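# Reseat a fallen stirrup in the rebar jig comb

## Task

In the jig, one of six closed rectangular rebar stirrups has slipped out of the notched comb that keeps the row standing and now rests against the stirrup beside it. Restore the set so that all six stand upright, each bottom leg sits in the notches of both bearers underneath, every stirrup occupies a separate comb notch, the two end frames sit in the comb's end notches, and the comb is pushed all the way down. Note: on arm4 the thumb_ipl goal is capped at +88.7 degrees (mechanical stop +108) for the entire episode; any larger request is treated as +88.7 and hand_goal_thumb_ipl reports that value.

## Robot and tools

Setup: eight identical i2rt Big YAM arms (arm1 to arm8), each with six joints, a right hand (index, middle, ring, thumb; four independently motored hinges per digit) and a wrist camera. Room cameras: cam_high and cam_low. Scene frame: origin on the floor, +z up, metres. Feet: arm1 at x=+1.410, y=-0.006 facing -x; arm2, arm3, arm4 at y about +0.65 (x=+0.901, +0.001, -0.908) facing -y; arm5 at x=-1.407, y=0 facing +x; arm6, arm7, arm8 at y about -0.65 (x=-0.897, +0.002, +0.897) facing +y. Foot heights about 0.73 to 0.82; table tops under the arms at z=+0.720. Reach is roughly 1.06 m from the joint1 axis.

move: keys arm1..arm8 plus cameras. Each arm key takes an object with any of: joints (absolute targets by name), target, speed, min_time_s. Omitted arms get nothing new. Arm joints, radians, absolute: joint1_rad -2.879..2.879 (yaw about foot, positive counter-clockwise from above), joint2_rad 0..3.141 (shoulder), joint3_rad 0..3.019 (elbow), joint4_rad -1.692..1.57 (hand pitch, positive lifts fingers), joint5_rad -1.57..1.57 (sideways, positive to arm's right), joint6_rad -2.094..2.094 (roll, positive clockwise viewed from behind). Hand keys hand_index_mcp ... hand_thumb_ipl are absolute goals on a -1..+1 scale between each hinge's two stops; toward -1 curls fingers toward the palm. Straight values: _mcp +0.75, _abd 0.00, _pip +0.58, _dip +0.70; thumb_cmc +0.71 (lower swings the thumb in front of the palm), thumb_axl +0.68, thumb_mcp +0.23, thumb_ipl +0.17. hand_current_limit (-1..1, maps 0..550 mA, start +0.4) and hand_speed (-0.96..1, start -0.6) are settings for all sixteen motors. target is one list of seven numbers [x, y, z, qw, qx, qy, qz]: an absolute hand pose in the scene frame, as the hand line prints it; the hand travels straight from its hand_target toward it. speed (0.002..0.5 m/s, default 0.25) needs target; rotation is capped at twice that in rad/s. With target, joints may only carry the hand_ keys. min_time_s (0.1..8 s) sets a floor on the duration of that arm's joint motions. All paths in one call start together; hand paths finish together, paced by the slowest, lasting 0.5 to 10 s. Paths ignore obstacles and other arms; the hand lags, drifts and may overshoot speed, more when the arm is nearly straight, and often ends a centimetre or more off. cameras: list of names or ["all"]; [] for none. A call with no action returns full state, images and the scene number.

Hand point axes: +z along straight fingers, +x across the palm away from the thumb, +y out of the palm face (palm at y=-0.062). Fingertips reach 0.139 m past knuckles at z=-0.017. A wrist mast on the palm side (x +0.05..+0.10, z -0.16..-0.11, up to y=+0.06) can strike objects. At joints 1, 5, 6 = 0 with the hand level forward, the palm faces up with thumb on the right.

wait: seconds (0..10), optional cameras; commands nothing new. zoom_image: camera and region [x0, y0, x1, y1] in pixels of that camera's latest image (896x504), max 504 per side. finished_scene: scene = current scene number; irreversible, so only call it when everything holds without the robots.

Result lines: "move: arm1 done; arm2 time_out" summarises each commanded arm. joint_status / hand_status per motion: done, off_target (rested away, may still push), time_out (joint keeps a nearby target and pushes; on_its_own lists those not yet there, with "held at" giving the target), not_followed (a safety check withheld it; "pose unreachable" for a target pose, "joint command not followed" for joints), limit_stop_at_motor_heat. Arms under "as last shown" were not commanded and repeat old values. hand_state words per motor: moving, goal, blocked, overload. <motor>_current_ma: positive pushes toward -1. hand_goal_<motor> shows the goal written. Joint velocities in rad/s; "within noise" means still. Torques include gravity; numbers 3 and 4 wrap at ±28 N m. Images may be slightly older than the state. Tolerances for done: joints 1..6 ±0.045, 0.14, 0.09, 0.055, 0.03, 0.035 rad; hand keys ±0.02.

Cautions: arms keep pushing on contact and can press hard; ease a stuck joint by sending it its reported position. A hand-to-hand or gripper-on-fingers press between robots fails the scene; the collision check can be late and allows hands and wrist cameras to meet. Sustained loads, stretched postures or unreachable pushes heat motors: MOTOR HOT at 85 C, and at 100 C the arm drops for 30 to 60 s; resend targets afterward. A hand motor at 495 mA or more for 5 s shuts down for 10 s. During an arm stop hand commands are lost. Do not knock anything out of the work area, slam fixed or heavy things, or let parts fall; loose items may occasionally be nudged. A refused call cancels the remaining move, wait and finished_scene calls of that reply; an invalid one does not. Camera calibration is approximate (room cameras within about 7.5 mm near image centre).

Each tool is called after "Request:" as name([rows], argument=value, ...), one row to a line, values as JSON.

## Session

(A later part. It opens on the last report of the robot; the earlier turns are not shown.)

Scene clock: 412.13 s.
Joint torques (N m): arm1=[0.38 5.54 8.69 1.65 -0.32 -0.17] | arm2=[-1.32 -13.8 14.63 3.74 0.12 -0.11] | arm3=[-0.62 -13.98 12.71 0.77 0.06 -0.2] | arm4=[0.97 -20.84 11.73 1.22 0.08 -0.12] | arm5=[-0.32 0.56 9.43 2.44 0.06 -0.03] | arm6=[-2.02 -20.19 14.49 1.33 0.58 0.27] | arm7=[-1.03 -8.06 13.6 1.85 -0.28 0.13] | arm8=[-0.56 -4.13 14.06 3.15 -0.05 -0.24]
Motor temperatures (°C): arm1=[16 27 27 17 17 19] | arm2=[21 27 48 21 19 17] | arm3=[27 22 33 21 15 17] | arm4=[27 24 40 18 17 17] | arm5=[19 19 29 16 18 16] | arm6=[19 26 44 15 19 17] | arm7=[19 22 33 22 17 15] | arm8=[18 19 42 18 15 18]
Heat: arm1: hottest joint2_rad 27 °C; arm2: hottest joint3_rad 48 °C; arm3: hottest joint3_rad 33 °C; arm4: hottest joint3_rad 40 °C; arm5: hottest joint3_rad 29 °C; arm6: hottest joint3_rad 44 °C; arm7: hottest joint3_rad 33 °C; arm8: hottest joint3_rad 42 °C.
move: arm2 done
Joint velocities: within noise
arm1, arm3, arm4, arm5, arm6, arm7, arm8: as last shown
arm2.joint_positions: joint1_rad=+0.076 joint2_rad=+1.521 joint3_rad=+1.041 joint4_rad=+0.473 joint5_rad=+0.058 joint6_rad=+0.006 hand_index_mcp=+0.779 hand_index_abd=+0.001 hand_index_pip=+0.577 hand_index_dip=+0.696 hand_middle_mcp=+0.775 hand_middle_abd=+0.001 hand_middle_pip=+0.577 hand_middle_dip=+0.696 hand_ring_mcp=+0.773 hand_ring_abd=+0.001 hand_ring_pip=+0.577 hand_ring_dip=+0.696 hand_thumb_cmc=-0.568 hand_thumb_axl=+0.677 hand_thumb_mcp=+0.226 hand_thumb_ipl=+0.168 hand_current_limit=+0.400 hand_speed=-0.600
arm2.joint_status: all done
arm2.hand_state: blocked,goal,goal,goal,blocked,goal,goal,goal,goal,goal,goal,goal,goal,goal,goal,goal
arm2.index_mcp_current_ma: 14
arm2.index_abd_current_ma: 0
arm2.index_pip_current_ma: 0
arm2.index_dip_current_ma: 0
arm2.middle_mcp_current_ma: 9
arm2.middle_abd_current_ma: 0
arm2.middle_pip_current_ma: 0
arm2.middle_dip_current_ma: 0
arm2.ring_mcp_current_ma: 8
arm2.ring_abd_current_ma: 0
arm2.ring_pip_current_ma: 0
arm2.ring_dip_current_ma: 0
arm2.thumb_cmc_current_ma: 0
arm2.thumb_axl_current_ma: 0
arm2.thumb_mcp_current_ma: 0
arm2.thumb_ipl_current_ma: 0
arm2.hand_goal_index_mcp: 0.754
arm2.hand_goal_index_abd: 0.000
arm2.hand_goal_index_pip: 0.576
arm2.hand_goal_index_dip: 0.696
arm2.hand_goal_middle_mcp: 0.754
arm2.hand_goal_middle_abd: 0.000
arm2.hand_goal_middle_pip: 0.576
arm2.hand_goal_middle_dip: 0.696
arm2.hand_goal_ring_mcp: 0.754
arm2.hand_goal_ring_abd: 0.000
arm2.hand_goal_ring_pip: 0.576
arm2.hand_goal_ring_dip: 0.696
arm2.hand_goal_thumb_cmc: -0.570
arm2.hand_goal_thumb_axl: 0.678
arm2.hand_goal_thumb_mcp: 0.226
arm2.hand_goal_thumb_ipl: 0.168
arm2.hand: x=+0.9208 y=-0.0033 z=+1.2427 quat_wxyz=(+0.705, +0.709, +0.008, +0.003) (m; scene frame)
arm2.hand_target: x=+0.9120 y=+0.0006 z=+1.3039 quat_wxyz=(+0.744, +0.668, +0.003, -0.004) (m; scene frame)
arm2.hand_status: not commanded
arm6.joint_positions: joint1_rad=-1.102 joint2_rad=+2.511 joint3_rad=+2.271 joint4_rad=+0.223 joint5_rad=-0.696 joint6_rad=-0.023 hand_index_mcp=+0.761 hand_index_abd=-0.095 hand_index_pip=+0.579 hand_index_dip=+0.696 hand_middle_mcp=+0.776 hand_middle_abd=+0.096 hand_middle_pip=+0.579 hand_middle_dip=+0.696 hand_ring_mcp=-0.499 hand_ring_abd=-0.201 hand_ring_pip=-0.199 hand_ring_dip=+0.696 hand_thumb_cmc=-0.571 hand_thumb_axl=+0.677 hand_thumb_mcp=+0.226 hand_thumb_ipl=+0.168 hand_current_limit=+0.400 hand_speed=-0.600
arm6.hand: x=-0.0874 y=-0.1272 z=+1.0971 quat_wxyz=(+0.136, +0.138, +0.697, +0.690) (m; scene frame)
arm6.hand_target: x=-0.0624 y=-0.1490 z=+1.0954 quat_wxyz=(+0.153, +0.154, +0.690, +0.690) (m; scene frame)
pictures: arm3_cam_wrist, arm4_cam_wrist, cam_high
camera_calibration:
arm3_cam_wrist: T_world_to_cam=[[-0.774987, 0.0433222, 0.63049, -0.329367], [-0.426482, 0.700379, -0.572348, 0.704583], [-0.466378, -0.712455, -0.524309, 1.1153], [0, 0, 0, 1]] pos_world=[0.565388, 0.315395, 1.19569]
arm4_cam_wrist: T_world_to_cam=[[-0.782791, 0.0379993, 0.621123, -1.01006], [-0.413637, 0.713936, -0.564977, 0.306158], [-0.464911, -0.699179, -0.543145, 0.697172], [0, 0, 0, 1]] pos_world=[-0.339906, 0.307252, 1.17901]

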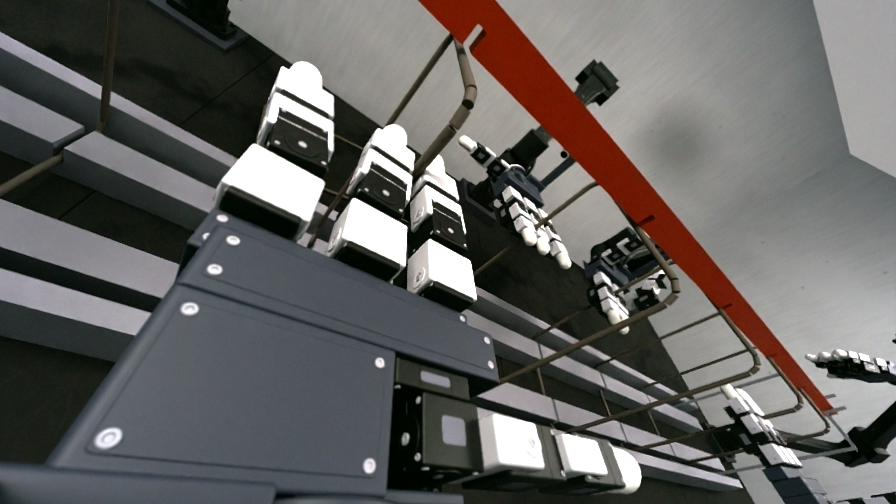

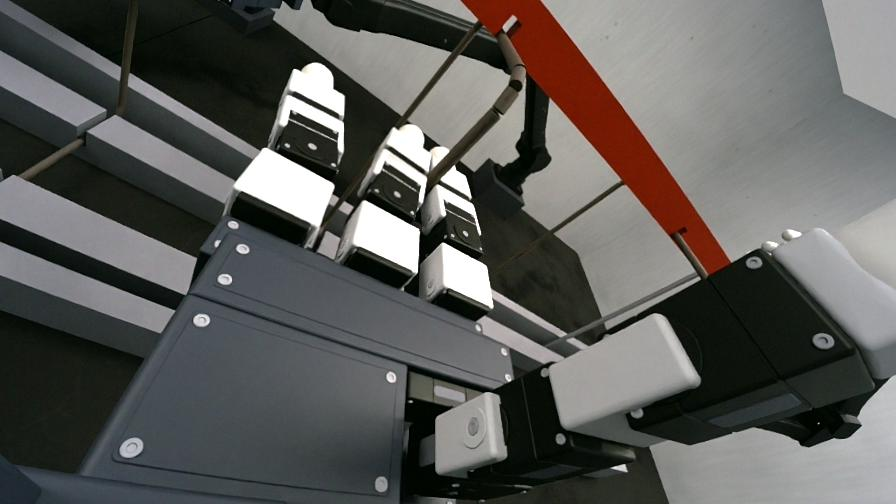

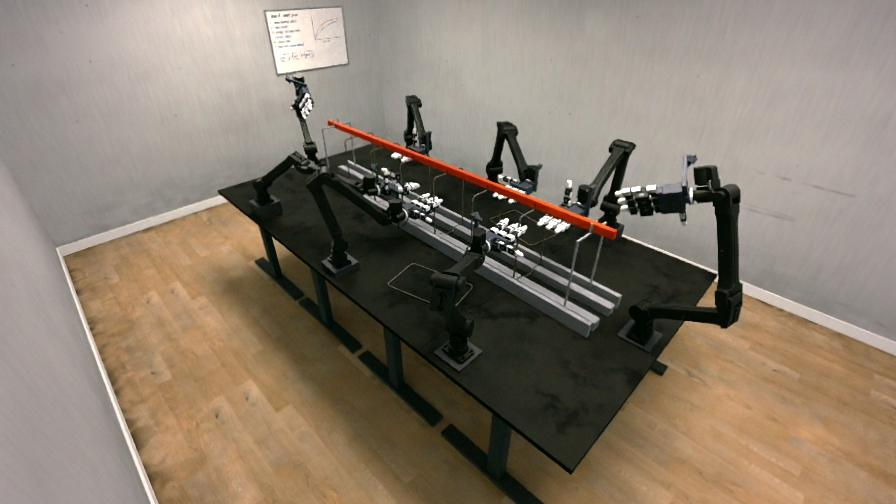

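Request:
move(arm2={"joints":{"joint4_rad":0.46},"min_time_s":1.0}, cameras=["arm3_cam_wrist","arm4_cam_wrist","cam_high"])

Request:
zoom_image(camera="arm3_cam_wrist", region=[708, 296, 732, 320])

Request:
zoom_image(camera="arm4_cam_wrist", region=[440, 0, 600, 120])

Request:
zoom_image(camera="arm3_cam_wrist", region=[600, 170, 700, 260])

Request:
zoom_image(camera="cam_high", region=[425, 165, 455, 195])

Scene clock: 414.63 s.
Joint torques (N m): arm1=[0.38 5.89 8.72 1.68 -0.36 -0.17] | arm2=[-1.44 -13.74 14.32 3.04 0.12 -0.1] | arm3=[-0.62 -13.98 12.7 0.77 0.06 -0.2] | arm4=[0.5 -19.14 11.48 1.03 0.14 -0.11] | arm5=[-0.38 0.56 9.43 2.44 0.06 -0.03] | arm6=[-1.96 -20.19 14.5 1.32 0.58 0.27] | arm7=[-1.08 -7.94 13.59 1.83 -0.29 0.13] | arm8=[-0.5 -4.13 14.09 3.19 -0.05 -0.23]
Motor temperatures (°C): arm1=[16 27 27 17 17 19] | arm2=[21 27 48 21 19 17] | arm3=[27 22 33 21 15 17] | arm4=[27 24 41 18 17 17] | arm5=[19 19 29 16 18 16] | arm6=[19 26 45 15 19 17] | arm7=[19 22 33 22 17 15] | arm8=[18 19 42 18 15 18]
Heat: arm1: hottest joint2_rad 27 °C; arm2: hottest joint3_rad 48 °C; arm3: hottest joint3_rad 33 °C; arm4: hottest joint3_rad 41 °C; arm5: hottest joint3_rad 29 °C; arm6: hottest joint3_rad 45 °C; arm7: hottest joint3_rad 33 °C; arm8: hottest joint3_rad 42 °C.
move: arm2 done
Joint velocities: within noise
arm1.joint_positions: joint1_rad=-0.255 joint2_rad=+0.577 joint3_rad=+1.767 joint4_rad=-1.583 joint5_rad=-0.468 joint6_rad=+0.886 hand_index_mcp=+0.755 hand_index_abd=+0.001 hand_index_pip=+0.577 hand_index_dip=+0.696 hand_middle_mcp=+0.755 hand_middle_abd=+0.001 hand_middle_pip=+0.577 hand_middle_dip=+0.696 hand_ring_mcp=+0.756 hand_ring_abd=+0.001 hand_ring_pip=+0.577 hand_ring_dip=+0.696 hand_thumb_cmc=+0.715 hand_thumb_axl=+0.677 hand_thumb_mcp=+0.226 hand_thumb_ipl=+0.168 hand_current_limit=+0.400 hand_speed=-0.600
arm1.joint_status: not commanded
arm1.hand_state: goal,goal,goal,goal,goal,goal,goal,goal,goal,goal,goal,goal,goal,goal,goal,goal
arm1.index_mcp_current_ma: 0
arm1.index_abd_current_ma: 0
arm1.index_pip_current_ma: 0
arm1.index_dip_current_ma: 0
arm1.middle_mcp_current_ma: 0
arm1.middle_abd_current_ma: 0
arm1.middle_pip_current_ma: 0
arm1.middle_dip_current_ma: 0
arm1.ring_mcp_current_ma: 0
arm1.ring_abd_current_ma: 0
arm1.ring_pip_current_ma: 0
arm1.ring_dip_current_ma: 0
arm1.thumb_cmc_current_ma: 0
arm1.thumb_axl_current_ma: 0
arm1.thumb_mcp_current_ma: 0
arm1.thumb_ipl_current_ma: 0
arm1.hand_goal_index_mcp: 0.754
arm1.hand_goal_index_abd: 0.000
arm1.hand_goal_index_pip: 0.576
arm1.hand_goal_index_dip: 0.696
arm1.hand_goal_middle_mcp: 0.754
arm1.hand_goal_middle_abd: 0.000
arm1.hand_goal_middle_pip: 0.576
arm1.hand_goal_middle_dip: 0.696
arm1.hand_goal_ring_mcp: 0.754
arm1.hand_goal_ring_abd: 0.000
arm1.hand_goal_ring_pip: 0.576
arm1.hand_goal_ring_dip: 0.696
arm1.hand_goal_thumb_cmc: 0.714
arm1.hand_goal_thumb_axl: 0.678
arm1.hand_goal_thumb_mcp: 0.226
arm1.hand_goal_thumb_ipl: 0.168
arm1.hand: x=+1.2665 y=+0.0303 z=+1.4081 quat_wxyz=(+0.568, +0.297, -0.764, -0.067) (m; scene frame)
arm1.hand_target: x=+1.2701 y=+0.0299 z=+1.4197 quat_wxyz=(+0.573, +0.298, -0.760, -0.075) (m; scene frame)
arm1.hand_status: not commanded
arm2.joint_positions: joint1_rad=+0.076 joint2_rad=+1.521 joint3_rad=+1.044 joint4_rad=+0.460 joint5_rad=+0.058 joint6_rad=+0.006 hand_index_mcp=+0.779 hand_index_abd=+0.001 hand_index_pip=+0.577 hand_index_dip=+0.696 hand_middle_mcp=+0.775 hand_middle_abd=+0.001 hand_middle_pip=+0.577 hand_middle_dip=+0.696 hand_ring_mcp=+0.773 hand_ring_abd=+0.001 hand_ring_pip=+0.577 hand_ring_dip=+0.696 hand_thumb_cmc=-0.568 hand_thumb_axl=+0.677 hand_thumb_mcp=+0.226 hand_thumb_ipl=+0.168 hand_current_limit=+0.400 hand_speed=-0.600
arm2.joint_status: all done
arm2.hand_state: blocked,goal,goal,goal,blocked,goal,goal,goal,goal,goal,goal,goal,goal,goal,goal,goal
arm2.index_mcp_current_ma: 14
arm2.index_abd_current_ma: 0
arm2.index_pip_current_ma: 0
arm2.index_dip_current_ma: 0
arm2.middle_mcp_current_ma: 9
arm2.middle_abd_current_ma: 0
arm2.middle_pip_current_ma: 0
arm2.middle_dip_current_ma: 0
arm2.ring_mcp_current_ma: 8
arm2.ring_abd_current_ma: 0
arm2.ring_pip_current_ma: 0
arm2.ring_dip_current_ma: 0
arm2.thumb_cmc_current_ma: 0
arm2.thumb_axl_current_ma: 0
arm2.thumb_mcp_current_ma: 0
arm2.thumb_ipl_current_ma: 0
arm2.hand_goal_index_mcp: 0.754
arm2.hand_goal_index_abd: 0.000
arm2.hand_goal_index_pip: 0.576
arm2.hand_goal_index_dip: 0.696
arm2.hand_goal_middle_mcp: 0.754
arm2.hand_goal_middle_abd: 0.000
arm2.hand_goal_middle_pip: 0.576
arm2.hand_goal_middle_dip: 0.696
arm2.hand_goal_ring_mcp: 0.754
arm2.hand_goal_ring_abd: 0.000
arm2.hand_goal_ring_pip: 0.576
arm2.hand_goal_ring_dip: 0.696
arm2.hand_goal_thumb_cmc: -0.570
arm2.hand_goal_thumb_axl: 0.678
arm2.hand_goal_thumb_mcp: 0.226
arm2.hand_goal_thumb_ipl: 0.168
arm2.hand: x=+0.9209 y=-0.0046 z=+1.2411 quat_wxyz=(+0.702, +0.712, +0.008, +0.003) (m; scene frame)
arm2.hand_target: x=+0.9121 y=-0.0027 z=+1.2967 quat_wxyz=(+0.734, +0.679, +0.004, -0.005) (m; scene frame)
arm2.hand_status: not commanded
arm3.joint_positions: joint1_rad=+1.087 joint2_rad=+1.867 joint3_rad=+1.362 joint4_rad=+0.482 joint5_rad=+1.040 joint6_rad=+0.018 hand_index_mcp=+0.763 hand_index_abd=-0.056 hand_index_pip=+0.577 hand_index_dip=+0.696 hand_middle_mcp=+0.763 hand_middle_abd=+0.052 hand_middle_pip=+0.577 hand_middle_dip=+0.696 hand_ring_mcp=+0.762 hand_ring_abd=-0.197 hand_ring_pip=+0.577 hand_ring_dip=+0.696 hand_thumb_cmc=+0.722 hand_thumb_axl=+0.677 hand_thumb_mcp=+0.226 hand_thumb_ipl=+0.168 hand_current_limit=+0.400 hand_speed=-0.600
arm3.joint_status: not commanded
arm3.hand_state: goal,blocked,goal,goal,goal,blocked,goal,goal,goal,goal,goal,goal,goal,goal,goal,goal
arm3.index_mcp_current_ma: 22
arm3.index_abd_current_ma: 117
arm3.index_pip_current_ma: 1
arm3.index_dip_current_ma: 0
arm3.middle_mcp_current_ma: 21
arm3.middle_abd_current_ma: -131
arm3.middle_pip_current_ma: 1
arm3.middle_dip_current_ma: 0
arm3.ring_mcp_current_ma: 18
arm3.ring_abd_current_ma: 5
arm3.ring_pip_current_ma: 1
arm3.ring_dip_current_ma: 0
arm3.thumb_cmc_current_ma: 17
arm3.thumb_axl_current_ma: -1
arm3.thumb_mcp_current_ma: 0
arm3.thumb_ipl_current_ma: 0
arm3.hand_goal_index_mcp: 0.754
arm3.hand_goal_index_abd: -0.100
arm3.hand_goal_index_pip: 0.576
arm3.hand_goal_index_dip: 0.696
arm3.hand_goal_middle_mcp: 0.754
arm3.hand_goal_middle_abd: 0.100
arm3.hand_goal_middle_pip: 0.576
arm3.hand_goal_middle_dip: 0.696
arm3.hand_goal_ring_mcp: 0.754
arm3.hand_goal_ring_abd: -0.200
arm3.hand_goal_ring_pip: 0.576
arm3.hand_goal_ring_dip: 0.696
arm3.hand_goal_thumb_cmc: 0.714
arm3.hand_goal_thumb_axl: 0.678
arm3.hand_goal_thumb_mcp: 0.226
arm3.hand_goal_thumb_ipl: 0.168
arm3.hand: x=+0.5038 y=+0.1880 z=+1.1698 quat_wxyz=(+0.708, +0.707, +0.002, +0.009) (m; scene frame)
arm3.hand_target: x=+0.5097 y=+0.1747 z=+1.1676 quat_wxyz=(+0.707, +0.707, +0.000, +0.000) (m; scene frame)
arm3.hand_status: not commanded
arm4.joint_positions: joint1_rad=+1.097 joint2_rad=+1.908 joint3_rad=+1.321 joint4_rad=+0.585 joint5_rad=+1.085 joint6_rad=-0.010 hand_index_mcp=+0.761 hand_index_abd=-0.097 hand_index_pip=+0.578 hand_index_dip=+0.697 hand_middle_mcp=+0.758 hand_middle_abd=+0.086 hand_middle_pip=+0.576 hand_middle_dip=+0.697 hand_ring_mcp=+0.761 hand_ring_abd=-0.197 hand_ring_pip=+0.577 hand_ring_dip=+0.696 hand_thumb_cmc=-0.567 hand_thumb_axl=+0.677 hand_thumb_mcp=+0.226 hand_thumb_ipl=+0.168 hand_current_limit=+0.400 hand_speed=-0.600
arm4.joint_status: not commanded
arm4.hand_state: goal,goal,goal,goal,goal,goal,goal,goal,goal,goal,goal,goal,goal,goal,goal,goal
arm4.index_mcp_current_ma: 30
arm4.index_abd_current_ma: 9
arm4.index_pip_current_ma: 8
arm4.index_dip_current_ma: 3
arm4.middle_mcp_current_ma: 17
arm4.middle_abd_current_ma: -49
arm4.middle_pip_current_ma: 1
arm4.middle_dip_current_ma: 2
arm4.ring_mcp_current_ma: 29
arm4.ring_abd_current_ma: 9
arm4.ring_pip_current_ma: 2
arm4.ring_dip_current_ma: 0
arm4.thumb_cmc_current_ma: 9
arm4.thumb_axl_current_ma: -3
arm4.thumb_mcp_current_ma: -1
arm4.thumb_ipl_current_ma: -1
arm4.hand_goal_index_mcp: 0.754
arm4.hand_goal_index_abd: -0.100
arm4.hand_goal_index_pip: 0.576
arm4.hand_goal_index_dip: 0.696
arm4.hand_goal_middle_mcp: 0.754
arm4.hand_goal_middle_abd: 0.100
arm4.hand_goal_middle_pip: 0.576
arm4.hand_goal_middle_dip: 0.696
arm4.hand_goal_ring_mcp: 0.754
arm4.hand_goal_ring_abd: -0.200
arm4.hand_goal_ring_pip: 0.576
arm4.hand_goal_ring_dip: 0.696
arm4.hand_goal_thumb_cmc: -0.570
arm4.hand_goal_thumb_axl: 0.678
arm4.hand_goal_thumb_mcp: 0.226
arm4.hand_goal_thumb_ipl: 0.168
arm4.hand: x=-0.4037 y=+0.1881 z=+1.1524 quat_wxyz=(+0.704, +0.710, -0.003, -0.005) (m; scene frame)
arm4.hand_target: x=-0.3871 y=+0.1908 z=+1.1608 quat_wxyz=(+0.707, +0.707, +0.000, +0.000) (m; scene frame)
arm4.hand_status: not commanded
arm5.joint_positions: joint1_rad=-0.432 joint2_rad=+0.645 joint3_rad=+1.439 joint4_rad=-1.339 joint5_rad=-0.024 joint6_rad=+1.060 hand_index_mcp=+0.755 hand_index_abd=+0.000 hand_index_pip=+0.577 hand_index_dip=+0.696 hand_middle_mcp=+0.755 hand_middle_abd=+0.000 hand_middle_pip=+0.577 hand_middle_dip=+0.696 hand_ring_mcp=+0.755 hand_ring_abd=+0.000 hand_ring_pip=+0.577 hand_ring_dip=+0.696 hand_thumb_cmc=+0.715 hand_thumb_axl=+0.677 hand_thumb_mcp=+0.226 hand_thumb_ipl=+0.168 hand_current_limit=+0.400 hand_speed=-0.600
arm5.joint_status: not commanded
arm5.hand_state: goal,goal,goal,goal,goal,goal,goal,goal,goal,goal,goal,goal,goal,goal,goal,goal
arm5.index_mcp_current_ma: 2
arm5.index_abd_current_ma: 0
arm5.index_pip_current_ma: 1
arm5.index_dip_current_ma: 0
arm5.middle_mcp_current_ma: 2
arm5.middle_abd_current_ma: 0
arm5.middle_pip_current_ma: 1
arm5.middle_dip_current_ma: 0
arm5.ring_mcp_current_ma: 2
arm5.ring_abd_current_ma: 0
arm5.ring_pip_current_ma: 1
arm5.ring_dip_current_ma: 0
arm5.thumb_cmc_current_ma: 2
arm5.thumb_axl_current_ma: -1
arm5.thumb_mcp_current_ma: 0
arm5.thumb_ipl_current_ma: -1
arm5.hand_goal_index_mcp: 0.754
arm5.hand_goal_index_abd: 0.000
arm5.hand_goal_index_pip: 0.576
arm5.hand_goal_index_dip: 0.696
arm5.hand_goal_middle_mcp: 0.754
arm5.hand_goal_middle_abd: 0.000
arm5.hand_goal_middle_pip: 0.576
arm5.hand_goal_middle_dip: 0.696
arm5.hand_goal_ring_mcp: 0.754
arm5.hand_goal_ring_abd: 0.000
arm5.hand_goal_ring_pip: 0.576
arm5.hand_goal_ring_dip: 0.696
arm5.hand_goal_thumb_cmc: 0.714
arm5.hand_goal_thumb_axl: 0.678
arm5.hand_goal_thumb_mcp: 0.226
arm5.hand_goal_thumb_ipl: 0.168
arm5.hand: x=-1.2037 y=-0.1706 z=+1.3222 quat_wxyz=(+0.202, +0.869, +0.061, +0.447) (m; scene frame)
arm5.hand_target: x=-1.2070 y=-0.1693 z=+1.3377 quat_wxyz=(+0.209, +0.860, +0.061, +0.461) (m; scene frame)
arm5.hand_status: not commanded
arm6: as last shown
arm7.joint_positions: joint1_rad=-0.510 joint2_rad=+1.340 joint3_rad=+0.546 joint4_rad=+0.817 joint5_rad=-0.550 joint6_rad=+0.001 hand_index_mcp=+0.756 hand_index_abd=-0.059 hand_index_pip=+0.574 hand_index_dip=+0.696 hand_middle_mcp=+0.757 hand_middle_abd=+0.042 hand_middle_pip=+0.575 hand_middle_dip=+0.696 hand_ring_mcp=+0.761 hand_ring_abd=-0.200 hand_ring_pip=+0.577 hand_ring_dip=+0.696 hand_thumb_cmc=+0.720 hand_thumb_axl=+0.677 hand_thumb_mcp=+0.226 hand_thumb_ipl=+0.168 hand_current_limit=+0.400 hand_speed=-0.600
arm7.joint_status: not commanded
arm7.hand_state: goal,blocked,goal,goal,goal,blocked,goal,goal,goal,goal,goal,goal,goal,goal,goal,goal
arm7.index_mcp_current_ma: 9
arm7.index_abd_current_ma: 158
arm7.index_pip_current_ma: -8
arm7.index_dip_current_ma: 0
arm7.middle_mcp_current_ma: 13
arm7.middle_abd_current_ma: -225
arm7.middle_pip_current_ma: -4
arm7.middle_dip_current_ma: -1
arm7.ring_mcp_current_ma: 28
arm7.ring_abd_current_ma: -1
arm7.ring_pip_current_ma: 3
arm7.ring_dip_current_ma: 0
arm7.thumb_cmc_current_ma: 25
arm7.thumb_axl_current_ma: -3
arm7.thumb_mcp_current_ma: -1
arm7.thumb_ipl_current_ma: -1
arm7.hand_goal_index_mcp: 0.754
arm7.hand_goal_index_abd: -0.100
arm7.hand_goal_index_pip: 0.576
arm7.hand_goal_index_dip: 0.696
arm7.hand_goal_middle_mcp: 0.754
arm7.hand_goal_middle_abd: 0.100
arm7.hand_goal_middle_pip: 0.576
arm7.hand_goal_middle_dip: 0.696
arm7.hand_goal_ring_mcp: 0.754
arm7.hand_goal_ring_abd: -0.200
arm7.hand_goal_ring_pip: 0.576
arm7.hand_goal_ring_dip: 0.696
arm7.hand_goal_thumb_cmc: 0.714
arm7.hand_goal_thumb_axl: 0.678
arm7.hand_goal_thumb_mcp: 0.226
arm7.hand_goal_thumb_ipl: 0.168
arm7.hand: x=+0.2044 y=-0.1947 z=+1.0942 quat_wxyz=(+0.000, -0.002, +0.695, +0.719) (m; scene frame)
arm7.hand_target: x=+0.2161 y=-0.1852 z=+1.1088 quat_wxyz=(+0.000, +0.000, +0.688, +0.725) (m; scene frame)
arm7.hand_status: not commanded
arm8.joint_positions: joint1_rad=+0.433 joint2_rad=+0.957 joint3_rad=+0.597 joint4_rad=+0.357 joint5_rad=+0.441 joint6_rad=-0.013 hand_index_mcp=+0.763 hand_index_abd=-0.027 hand_index_pip=+0.577 hand_index_dip=+0.696 hand_middle_mcp=+0.762 hand_middle_abd=+0.059 hand_middle_pip=+0.577 hand_middle_dip=+0.696 hand_ring_mcp=+0.761 hand_ring_abd=-0.197 hand_ring_pip=+0.577 hand_ring_dip=+0.696 hand_thumb_cmc=+0.721 hand_thumb_axl=+0.677 hand_thumb_mcp=+0.225 hand_thumb_ipl=+0.168 hand_current_limit=+0.400 hand_speed=-0.600
arm8.joint_status: not commanded
arm8.hand_state: goal,blocked,goal,goal,goal,blocked,goal,goal,goal,goal,goal,goal,goal,goal,goal,goal
arm8.index_mcp_current_ma: 45
arm8.index_abd_current_ma: 203
arm8.index_pip_current_ma: 4
arm8.index_dip_current_ma: 0
arm8.middle_mcp_current_ma: 43
arm8.middle_abd_current_ma: -178
arm8.middle_pip_current_ma: 4
arm8.middle_dip_current_ma: 0
arm8.ring_mcp_current_ma: 38
arm8.ring_abd_current_ma: 14
arm8.ring_pip_current_ma: 4
arm8.ring_dip_current_ma: 0
arm8.thumb_cmc_current_ma: 33
arm8.thumb_axl_current_ma: -4
arm8.thumb_mcp_current_ma: -4
arm8.thumb_ipl_current_ma: -2
arm8.hand_goal_index_mcp: 0.754
arm8.hand_goal_index_abd: -0.074
arm8.hand_goal_index_pip: 0.576
arm8.hand_goal_index_dip: 0.696
arm8.hand_goal_middle_mcp: 0.754
arm8.hand_goal_middle_abd: 0.100
arm8.hand_goal_middle_pip: 0.576
arm8.hand_goal_middle_dip: 0.696
arm8.hand_goal_ring_mcp: 0.754
arm8.hand_goal_ring_abd: -0.200
arm8.hand_goal_ring_pip: 0.576
arm8.hand_goal_ring_dip: 0.696
arm8.hand_goal_thumb_cmc: 0.714
arm8.hand_goal_thumb_axl: 0.678
arm8.hand_goal_thumb_mcp: 0.226
arm8.hand_goal_thumb_ipl: 0.168
arm8.hand: x=+0.7881 y=-0.2079 z=+1.1632 quat_wxyz=(+0.004, -0.010, +0.706, +0.708) (m; scene frame)
arm8.hand_target: x=+0.7895 y=-0.2023 z=+1.1960 quat_wxyz=(+0.000, +0.000, +0.685, +0.728) (m; scene frame)
arm8.hand_status: not commanded
pictures: arm3_cam_wrist, arm4_cam_wrist, cam_high
camera_calibration:
arm3_cam_wrist: T_world_to_cam=[[-0.774987, 0.0433222, 0.63049, -0.329367], [-0.426482, 0.700379, -0.572348, 0.704583], [-0.466378, -0.712455, -0.524309, 1.1153], [0, 0, 0, 1]] pos_world=[0.565388, 0.315395, 1.19569]
arm4_cam_wrist: T_world_to_cam=[[-0.782791, 0.0379993, 0.621123, -1.01006], [-0.413637, 0.713936, -0.564977, 0.306158], [-0.464911, -0.699179, -0.543145, 0.697172], [0, 0, 0, 1]] pos_world=[-0.339906, 0.307252, 1.17901]

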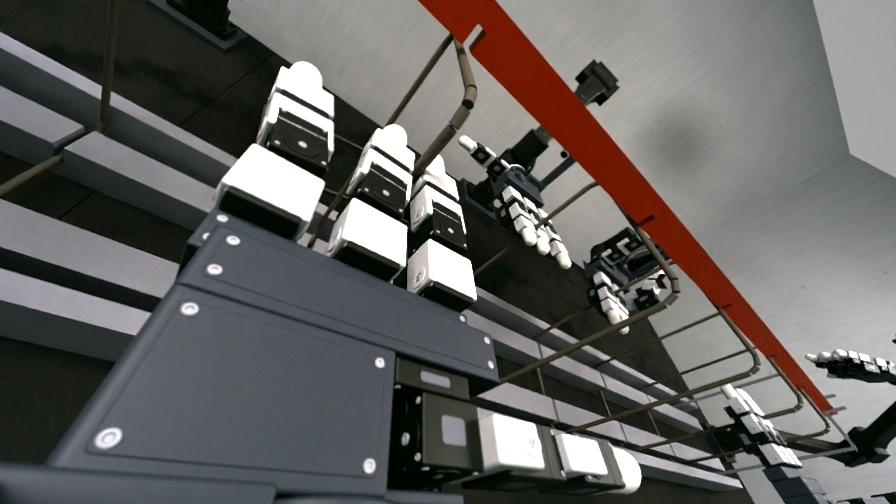

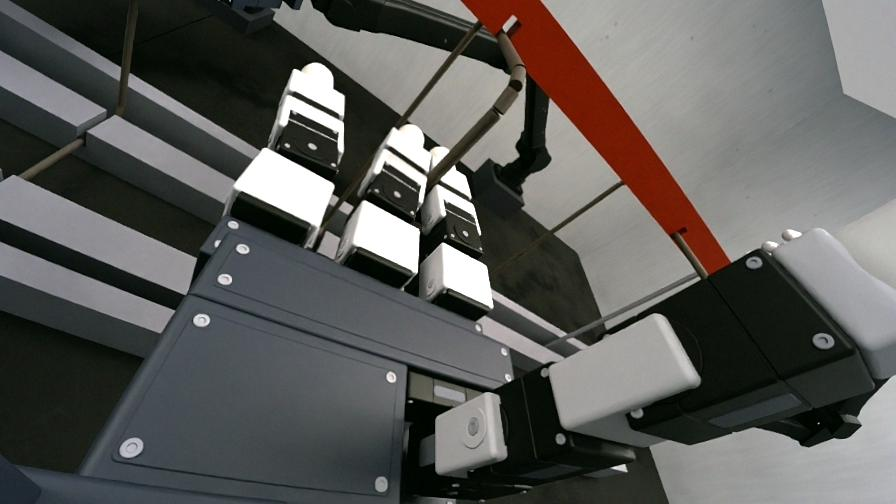

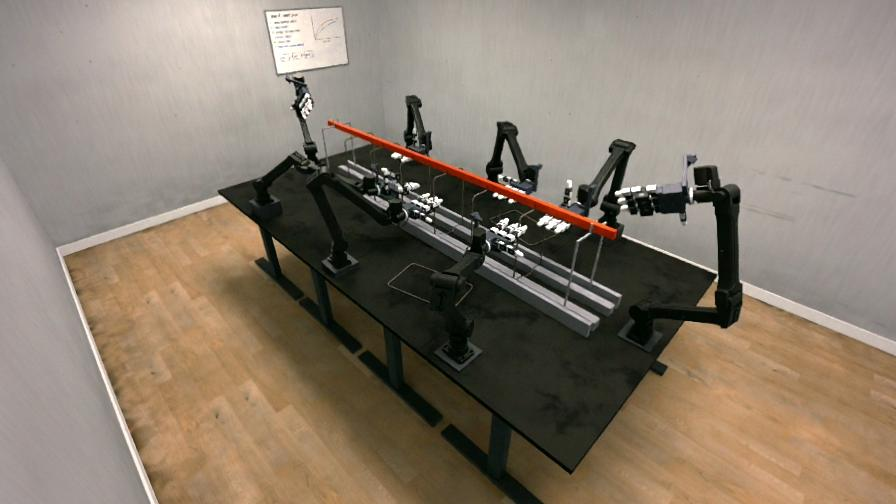

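Scaled by 21.000.

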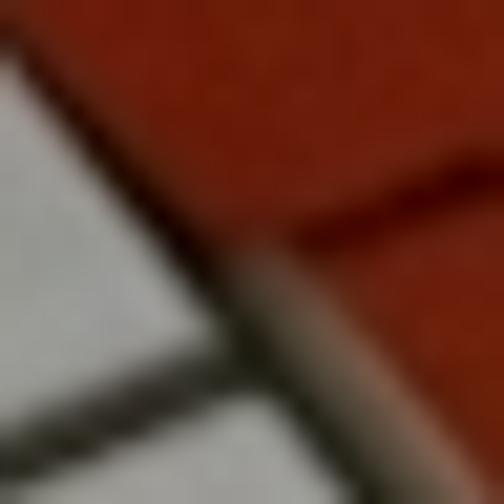

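Scaled by 3.150.

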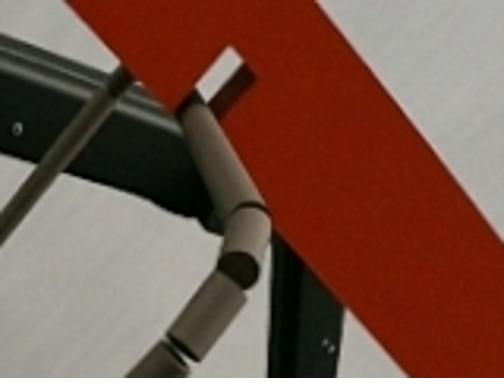

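Scaled by 5.040.

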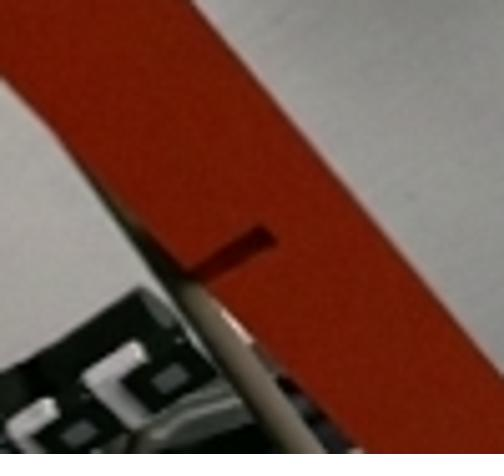

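Scaled by 16.800.

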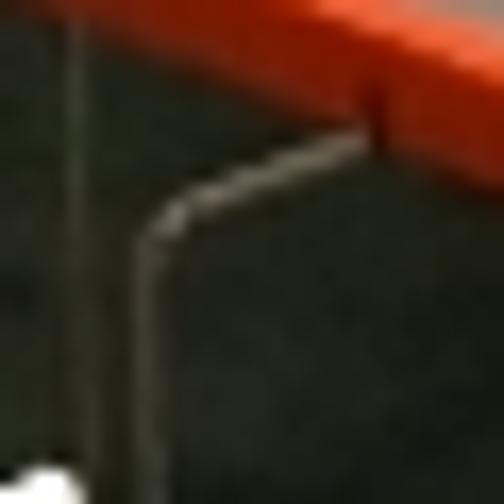

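Request:
zoom_image(camera="arm3_cam_wrist", region=[624, 212, 648, 236])

Request:
zoom_image(camera="arm3_cam_wrist", region=[440, 10, 510, 70])

Scaled by 21.000.

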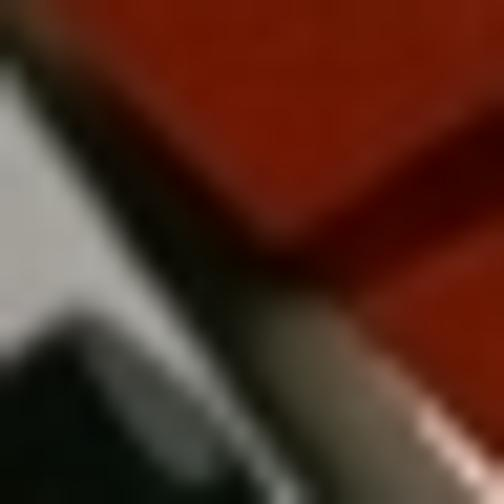

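Scaled by 7.200.

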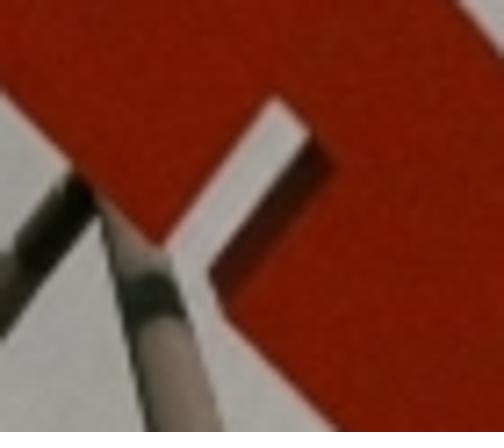

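Request:
move(arm2={"joints":{"joint4_rad":0.44},"min_time_s":1.0}, cameras=["arm3_cam_wrist","arm4_cam_wrist"])

Request:
zoom_image(camera="arm3_cam_wrist", region=[624, 212, 648, 236])

Request:
zoom_image(camera="arm4_cam_wrist", region=[440, 0, 600, 120])

Request:
zoom_image(camera="arm3_cam_wrist", region=[440, 10, 510, 70])

Scene clock: 420.87 s.
Joint torques (N m): arm1=[-0.32 5.95 8.72 1.65 -0.33 -0.1] | arm2=[-1.44 -13.8 13.93 2.81 0.11 -0.11] | arm3=[-0.62 -13.98 12.7 0.79 0.06 -0.21] | arm4=[0.26 -20.78 11.56 1.1 0.14 -0.1] | arm5=[-0.32 0.56 9.43 2.43 0.06 -0.03] | arm6=[-1.96 -20.19 14.5 1.32 0.58 0.27] | arm7=[-1.32 -8.23 13.63 1.85 -0.27 0.13] | arm8=[-0.56 -4.19 14.05 3.17 -0.05 -0.23]
Motor temperatures (°C): arm1=[16 27 27 17 17 19] | arm2=[21 27 47 21 19 17] | arm3=[27 22 33 21 15 17] | arm4=[27 24 41 18 17 17] | arm5=[19 19 29 16 18 16] | arm6=[19 26 46 15 19 17] | arm7=[19 22 33 22 17 15] | arm8=[18 19 42 18 15 18]
Heat: arm1: hottest joint2_rad 27 °C; arm2: hottest joint3_rad 47 °C; arm3: hottest joint3_rad 33 °C; arm4: hottest joint3_rad 41 °C; arm5: hottest joint3_rad 29 °C; arm6: hottest joint3_rad 46 °C; arm7: hottest joint3_rad 33 °C; arm8: hottest joint3_rad 42 °C.
move: arm2 done
Joint velocities: within noise
arm1, arm3, arm4, arm5, arm6, arm7, arm8: as last shown
arm2.joint_positions: joint1_rad=+0.076 joint2_rad=+1.520 joint3_rad=+1.050 joint4_rad=+0.444 joint5_rad=+0.058 joint6_rad=+0.006 hand_index_mcp=+0.778 hand_index_abd=+0.001 hand_index_pip=+0.577 hand_index_dip=+0.696 hand_middle_mcp=+0.775 hand_middle_abd=+0.001 hand_middle_pip=+0.577 hand_middle_dip=+0.696 hand_ring_mcp=+0.773 hand_ring_abd=+0.001 hand_ring_pip=+0.577 hand_ring_dip=+0.696 hand_thumb_cmc=-0.568 hand_thumb_axl=+0.677 hand_thumb_mcp=+0.226 hand_thumb_ipl=+0.168 hand_current_limit=+0.400 hand_speed=-0.600
arm2.joint_status: all done
arm2.hand_state: blocked,goal,goal,goal,blocked,goal,goal,goal,goal,goal,goal,goal,goal,goal,goal,goal
arm2.index_mcp_current_ma: 13
arm2.index_abd_current_ma: 0
arm2.index_pip_current_ma: 0
arm2.index_dip_current_ma: 0
arm2.middle_mcp_current_ma: 9
arm2.middle_abd_current_ma: 0
arm2.middle_pip_current_ma: 0
arm2.middle_dip_current_ma: 0
arm2.ring_mcp_current_ma: 8
arm2.ring_abd_current_ma: 0
arm2.ring_pip_current_ma: 0
arm2.ring_dip_current_ma: 0
arm2.thumb_cmc_current_ma: 0
arm2.thumb_axl_current_ma: 0
arm2.thumb_mcp_current_ma: 0
arm2.thumb_ipl_current_ma: 0
arm2.hand_goal_index_mcp: 0.754
arm2.hand_goal_index_abd: 0.000
arm2.hand_goal_index_pip: 0.576
arm2.hand_goal_index_dip: 0.696
arm2.hand_goal_middle_mcp: 0.754
arm2.hand_goal_middle_abd: 0.000
arm2.hand_goal_middle_pip: 0.576
arm2.hand_goal_middle_dip: 0.696
arm2.hand_goal_ring_mcp: 0.754
arm2.hand_goal_ring_abd: 0.000
arm2.hand_goal_ring_pip: 0.576
arm2.hand_goal_ring_dip: 0.696
arm2.hand_goal_thumb_cmc: -0.570
arm2.hand_goal_thumb_axl: 0.678
arm2.hand_goal_thumb_mcp: 0.226
arm2.hand_goal_thumb_ipl: 0.168
arm2.hand: x=+0.9210 y=-0.0062 z=+1.2409 quat_wxyz=(+0.698, +0.716, +0.008, +0.002) (m; scene frame)
arm2.hand_target: x=+0.9123 y=-0.0047 z=+1.2920 quat_wxyz=(+0.727, +0.686, +0.004, -0.005) (m; scene frame)
arm2.hand_status: not commanded
pictures: arm3_cam_wrist, arm4_cam_wrist
camera_calibration:
arm3_cam_wrist: T_world_to_cam=[[-0.774987, 0.0433222, 0.63049, -0.329367], [-0.426482, 0.700379, -0.572348, 0.704583], [-0.466378, -0.712455, -0.524309, 1.1153], [0, 0, 0, 1]] pos_world=[0.565388, 0.315395, 1.19569]
arm4_cam_wrist: T_world_to_cam=[[-0.782791, 0.0379993, 0.621123, -1.01006], [-0.413637, 0.713936, -0.564977, 0.306158], [-0.464911, -0.699179, -0.543145, 0.697172], [0, 0, 0, 1]] pos_world=[-0.339906, 0.307252, 1.17901]

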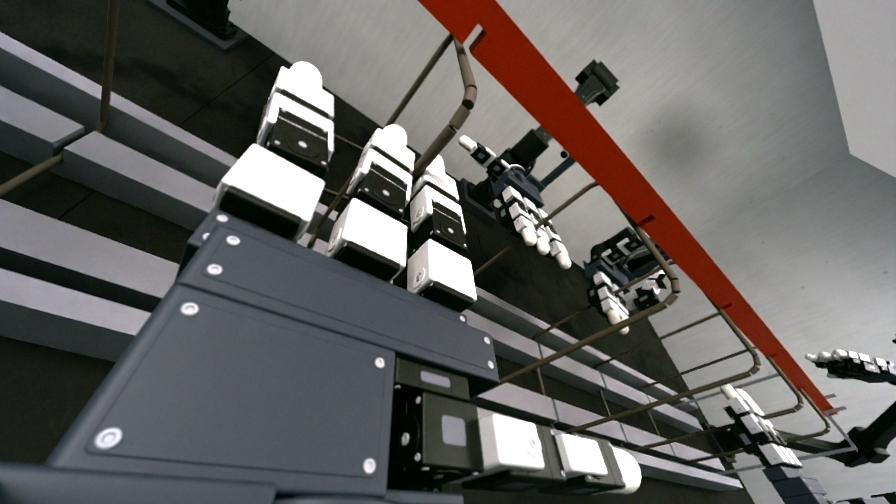

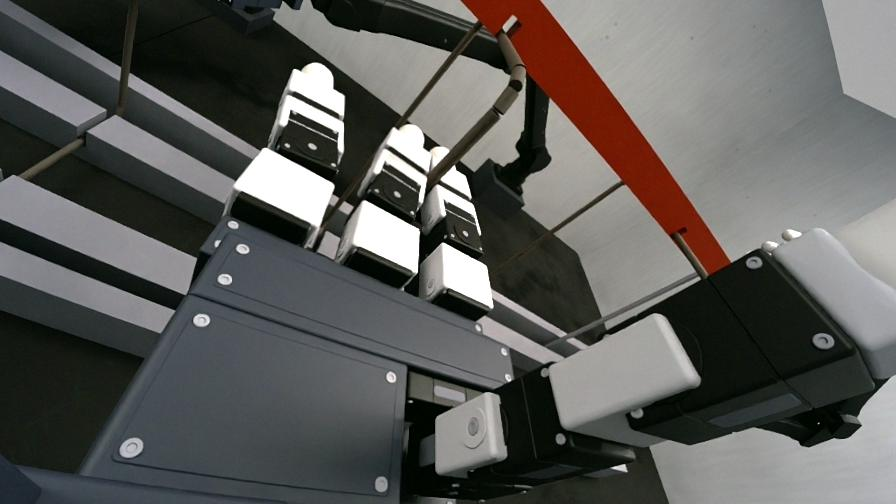

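Scaled by 21.000.

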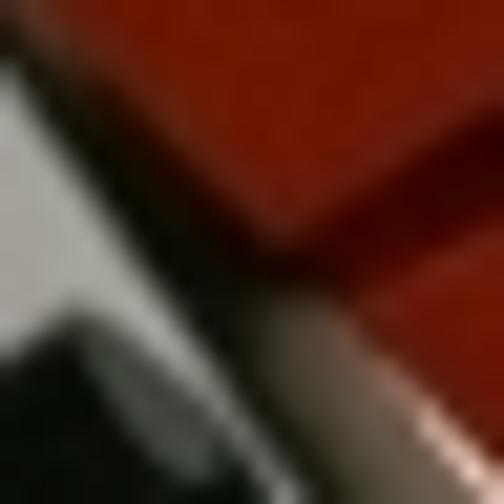

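Scaled by 3.150.

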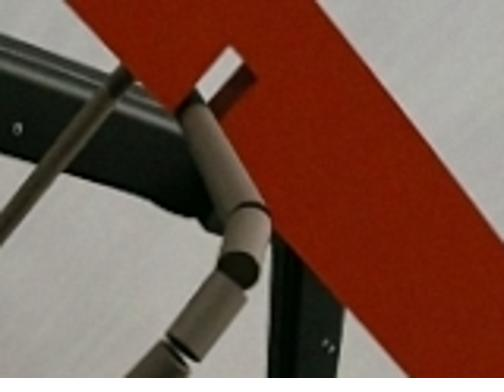

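Scaled by 7.200.

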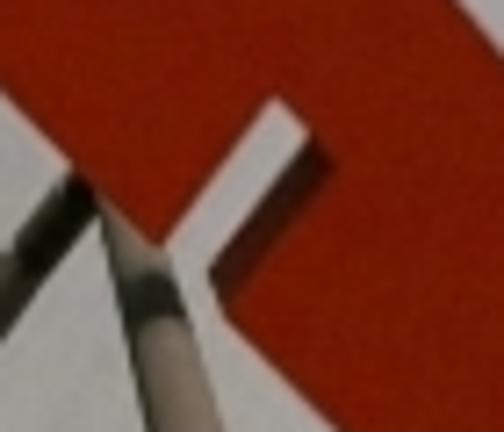

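Request:
move(arm2={"joints":{"joint3_rad":1.095,"joint4_rad":0.44},"min_time_s":1.0}, cameras=["arm3_cam_wrist","arm4_cam_wrist"])

Request:
zoom_image(camera="arm3_cam_wrist", region=[624, 212, 648, 236])

Request:
zoom_image(camera="arm3_cam_wrist", region=[440, 10, 510, 70])

Scene clock: 423.27 s.
Joint torques (N m): arm1=[-0.09 5.19 8.66 1.73 -0.35 -0.08] | arm2=[-1.38 -13.8 12.46 2.84 0.11 -0.1] | arm3=[-0.67 -13.98 12.71 0.77 0.05 -0.21] | arm4=[0.73 -20.19 11.55 1.03 0.06 -0.13] | arm5=[-0.38 0.56 9.43 2.44 0.06 -0.03] | arm6=[-1.96 -20.13 14.49 1.33 0.58 0.27] | arm7=[-1.32 -8.12 13.6 1.8 -0.28 0.14] | arm8=[-0.5 -4.07 14.06 3.15 -0.04 -0.24]
Motor temperatures (°C): arm1=[16 27 27 17 17 19] | arm2=[21 27 47 21 19 17] | arm3=[27 22 33 21 15 17] | arm4=[27 24 41 18 17 17] | arm5=[19 19 29 16 18 16] | arm6=[19 26 47 15 19 17] | arm7=[19 22 33 22 17 15] | arm8=[18 19 42 18 15 18]
Heat: arm1: hottest joint2_rad 27 °C; arm2: hottest joint3_rad 47 °C; arm3: hottest joint3_rad 33 °C; arm4: hottest joint3_rad 41 °C; arm5: hottest joint3_rad 29 °C; arm6: hottest joint3_rad 47 °C; arm7: hottest joint3_rad 33 °C; arm8: hottest joint3_rad 42 °C.
move: arm2 done
Joint velocities: within noise
arm1, arm3, arm4, arm5, arm6, arm7, arm8: as last shown
arm2.joint_positions: joint1_rad=+0.076 joint2_rad=+1.520 joint3_rad=+1.050 joint4_rad=+0.444 joint5_rad=+0.058 joint6_rad=+0.006 hand_index_mcp=+0.778 hand_index_abd=+0.001 hand_index_pip=+0.577 hand_index_dip=+0.696 hand_middle_mcp=+0.775 hand_middle_abd=+0.001 hand_middle_pip=+0.577 hand_middle_dip=+0.696 hand_ring_mcp=+0.773 hand_ring_abd=+0.001 hand_ring_pip=+0.577 hand_ring_dip=+0.696 hand_thumb_cmc=-0.568 hand_thumb_axl=+0.677 hand_thumb_mcp=+0.226 hand_thumb_ipl=+0.168 hand_current_limit=+0.400 hand_speed=-0.600
arm2.joint_status: all done
arm2.hand_state: blocked,goal,goal,goal,blocked,goal,goal,goal,goal,goal,goal,goal,goal,goal,goal,goal
arm2.index_mcp_current_ma: 13
arm2.index_abd_current_ma: 0
arm2.index_pip_current_ma: 0
arm2.index_dip_current_ma: 0
arm2.middle_mcp_current_ma: 9
arm2.middle_abd_current_ma: 0
arm2.middle_pip_current_ma: 0
arm2.middle_dip_current_ma: 0
arm2.ring_mcp_current_ma: 8
arm2.ring_abd_current_ma: 0
arm2.ring_pip_current_ma: 0
arm2.ring_dip_current_ma: 0
arm2.thumb_cmc_current_ma: 0
arm2.thumb_axl_current_ma: 0
arm2.thumb_mcp_current_ma: 0
arm2.thumb_ipl_current_ma: 0
arm2.hand_goal_index_mcp: 0.754
arm2.hand_goal_index_abd: 0.000
arm2.hand_goal_index_pip: 0.576
arm2.hand_goal_index_dip: 0.696
arm2.hand_goal_middle_mcp: 0.754
arm2.hand_goal_middle_abd: 0.000
arm2.hand_goal_middle_pip: 0.576
arm2.hand_goal_middle_dip: 0.696
arm2.hand_goal_ring_mcp: 0.754
arm2.hand_goal_ring_abd: 0.000
arm2.hand_goal_ring_pip: 0.576
arm2.hand_goal_ring_dip: 0.696
arm2.hand_goal_thumb_cmc: -0.570
arm2.hand_goal_thumb_axl: 0.678
arm2.hand_goal_thumb_mcp: 0.226
arm2.hand_goal_thumb_ipl: 0.168
arm2.hand: x=+0.9210 y=-0.0062 z=+1.2409 quat_wxyz=(+0.698, +0.716, +0.008, +0.002) (m; scene frame)
arm2.hand_target: x=+0.9120 y=-0.0037 z=+1.2801 quat_wxyz=(+0.720, +0.694, +0.005, -0.006) (m; scene frame)
arm2.hand_status: not commanded
pictures: arm3_cam_wrist, arm4_cam_wrist
camera_calibration:
arm3_cam_wrist: T_world_to_cam=[[-0.774987, 0.0433222, 0.63049, -0.329367], [-0.426482, 0.700379, -0.572348, 0.704583], [-0.466378, -0.712455, -0.524309, 1.1153], [0, 0, 0, 1]] pos_world=[0.565388, 0.315395, 1.19569]
arm4_cam_wrist: T_world_to_cam=[[-0.782791, 0.0379993, 0.621123, -1.01006], [-0.413637, 0.713936, -0.564977, 0.306158], [-0.464911, -0.699179, -0.543145, 0.697172], [0, 0, 0, 1]] pos_world=[-0.339906, 0.307252, 1.17901]

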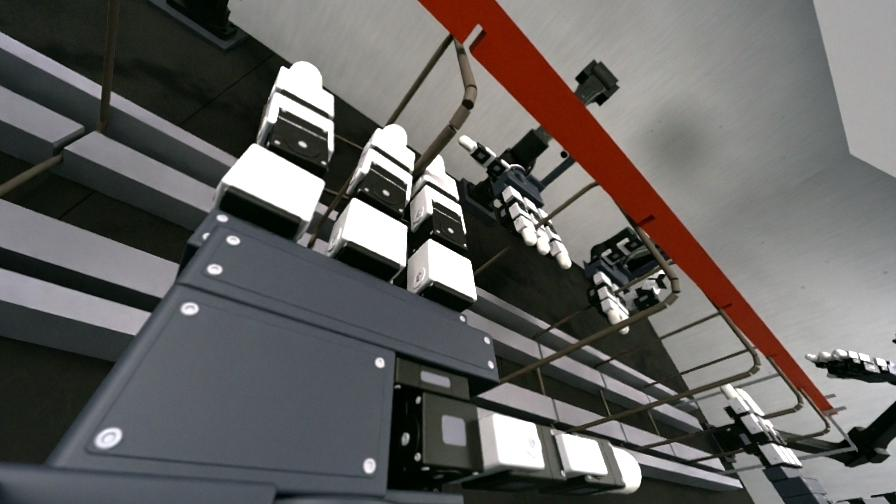

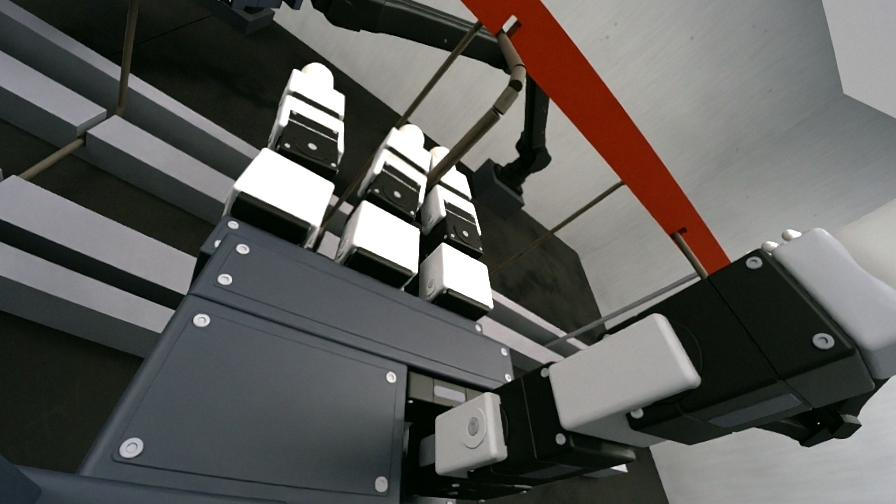

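Scaled by 21.000.

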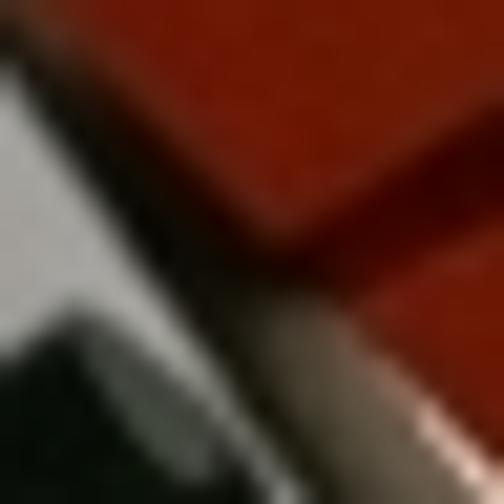

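Scaled by 7.200.

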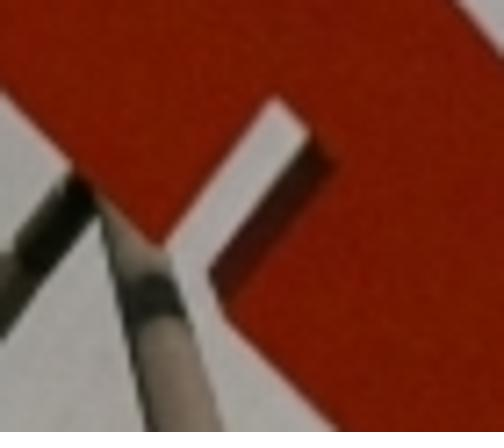

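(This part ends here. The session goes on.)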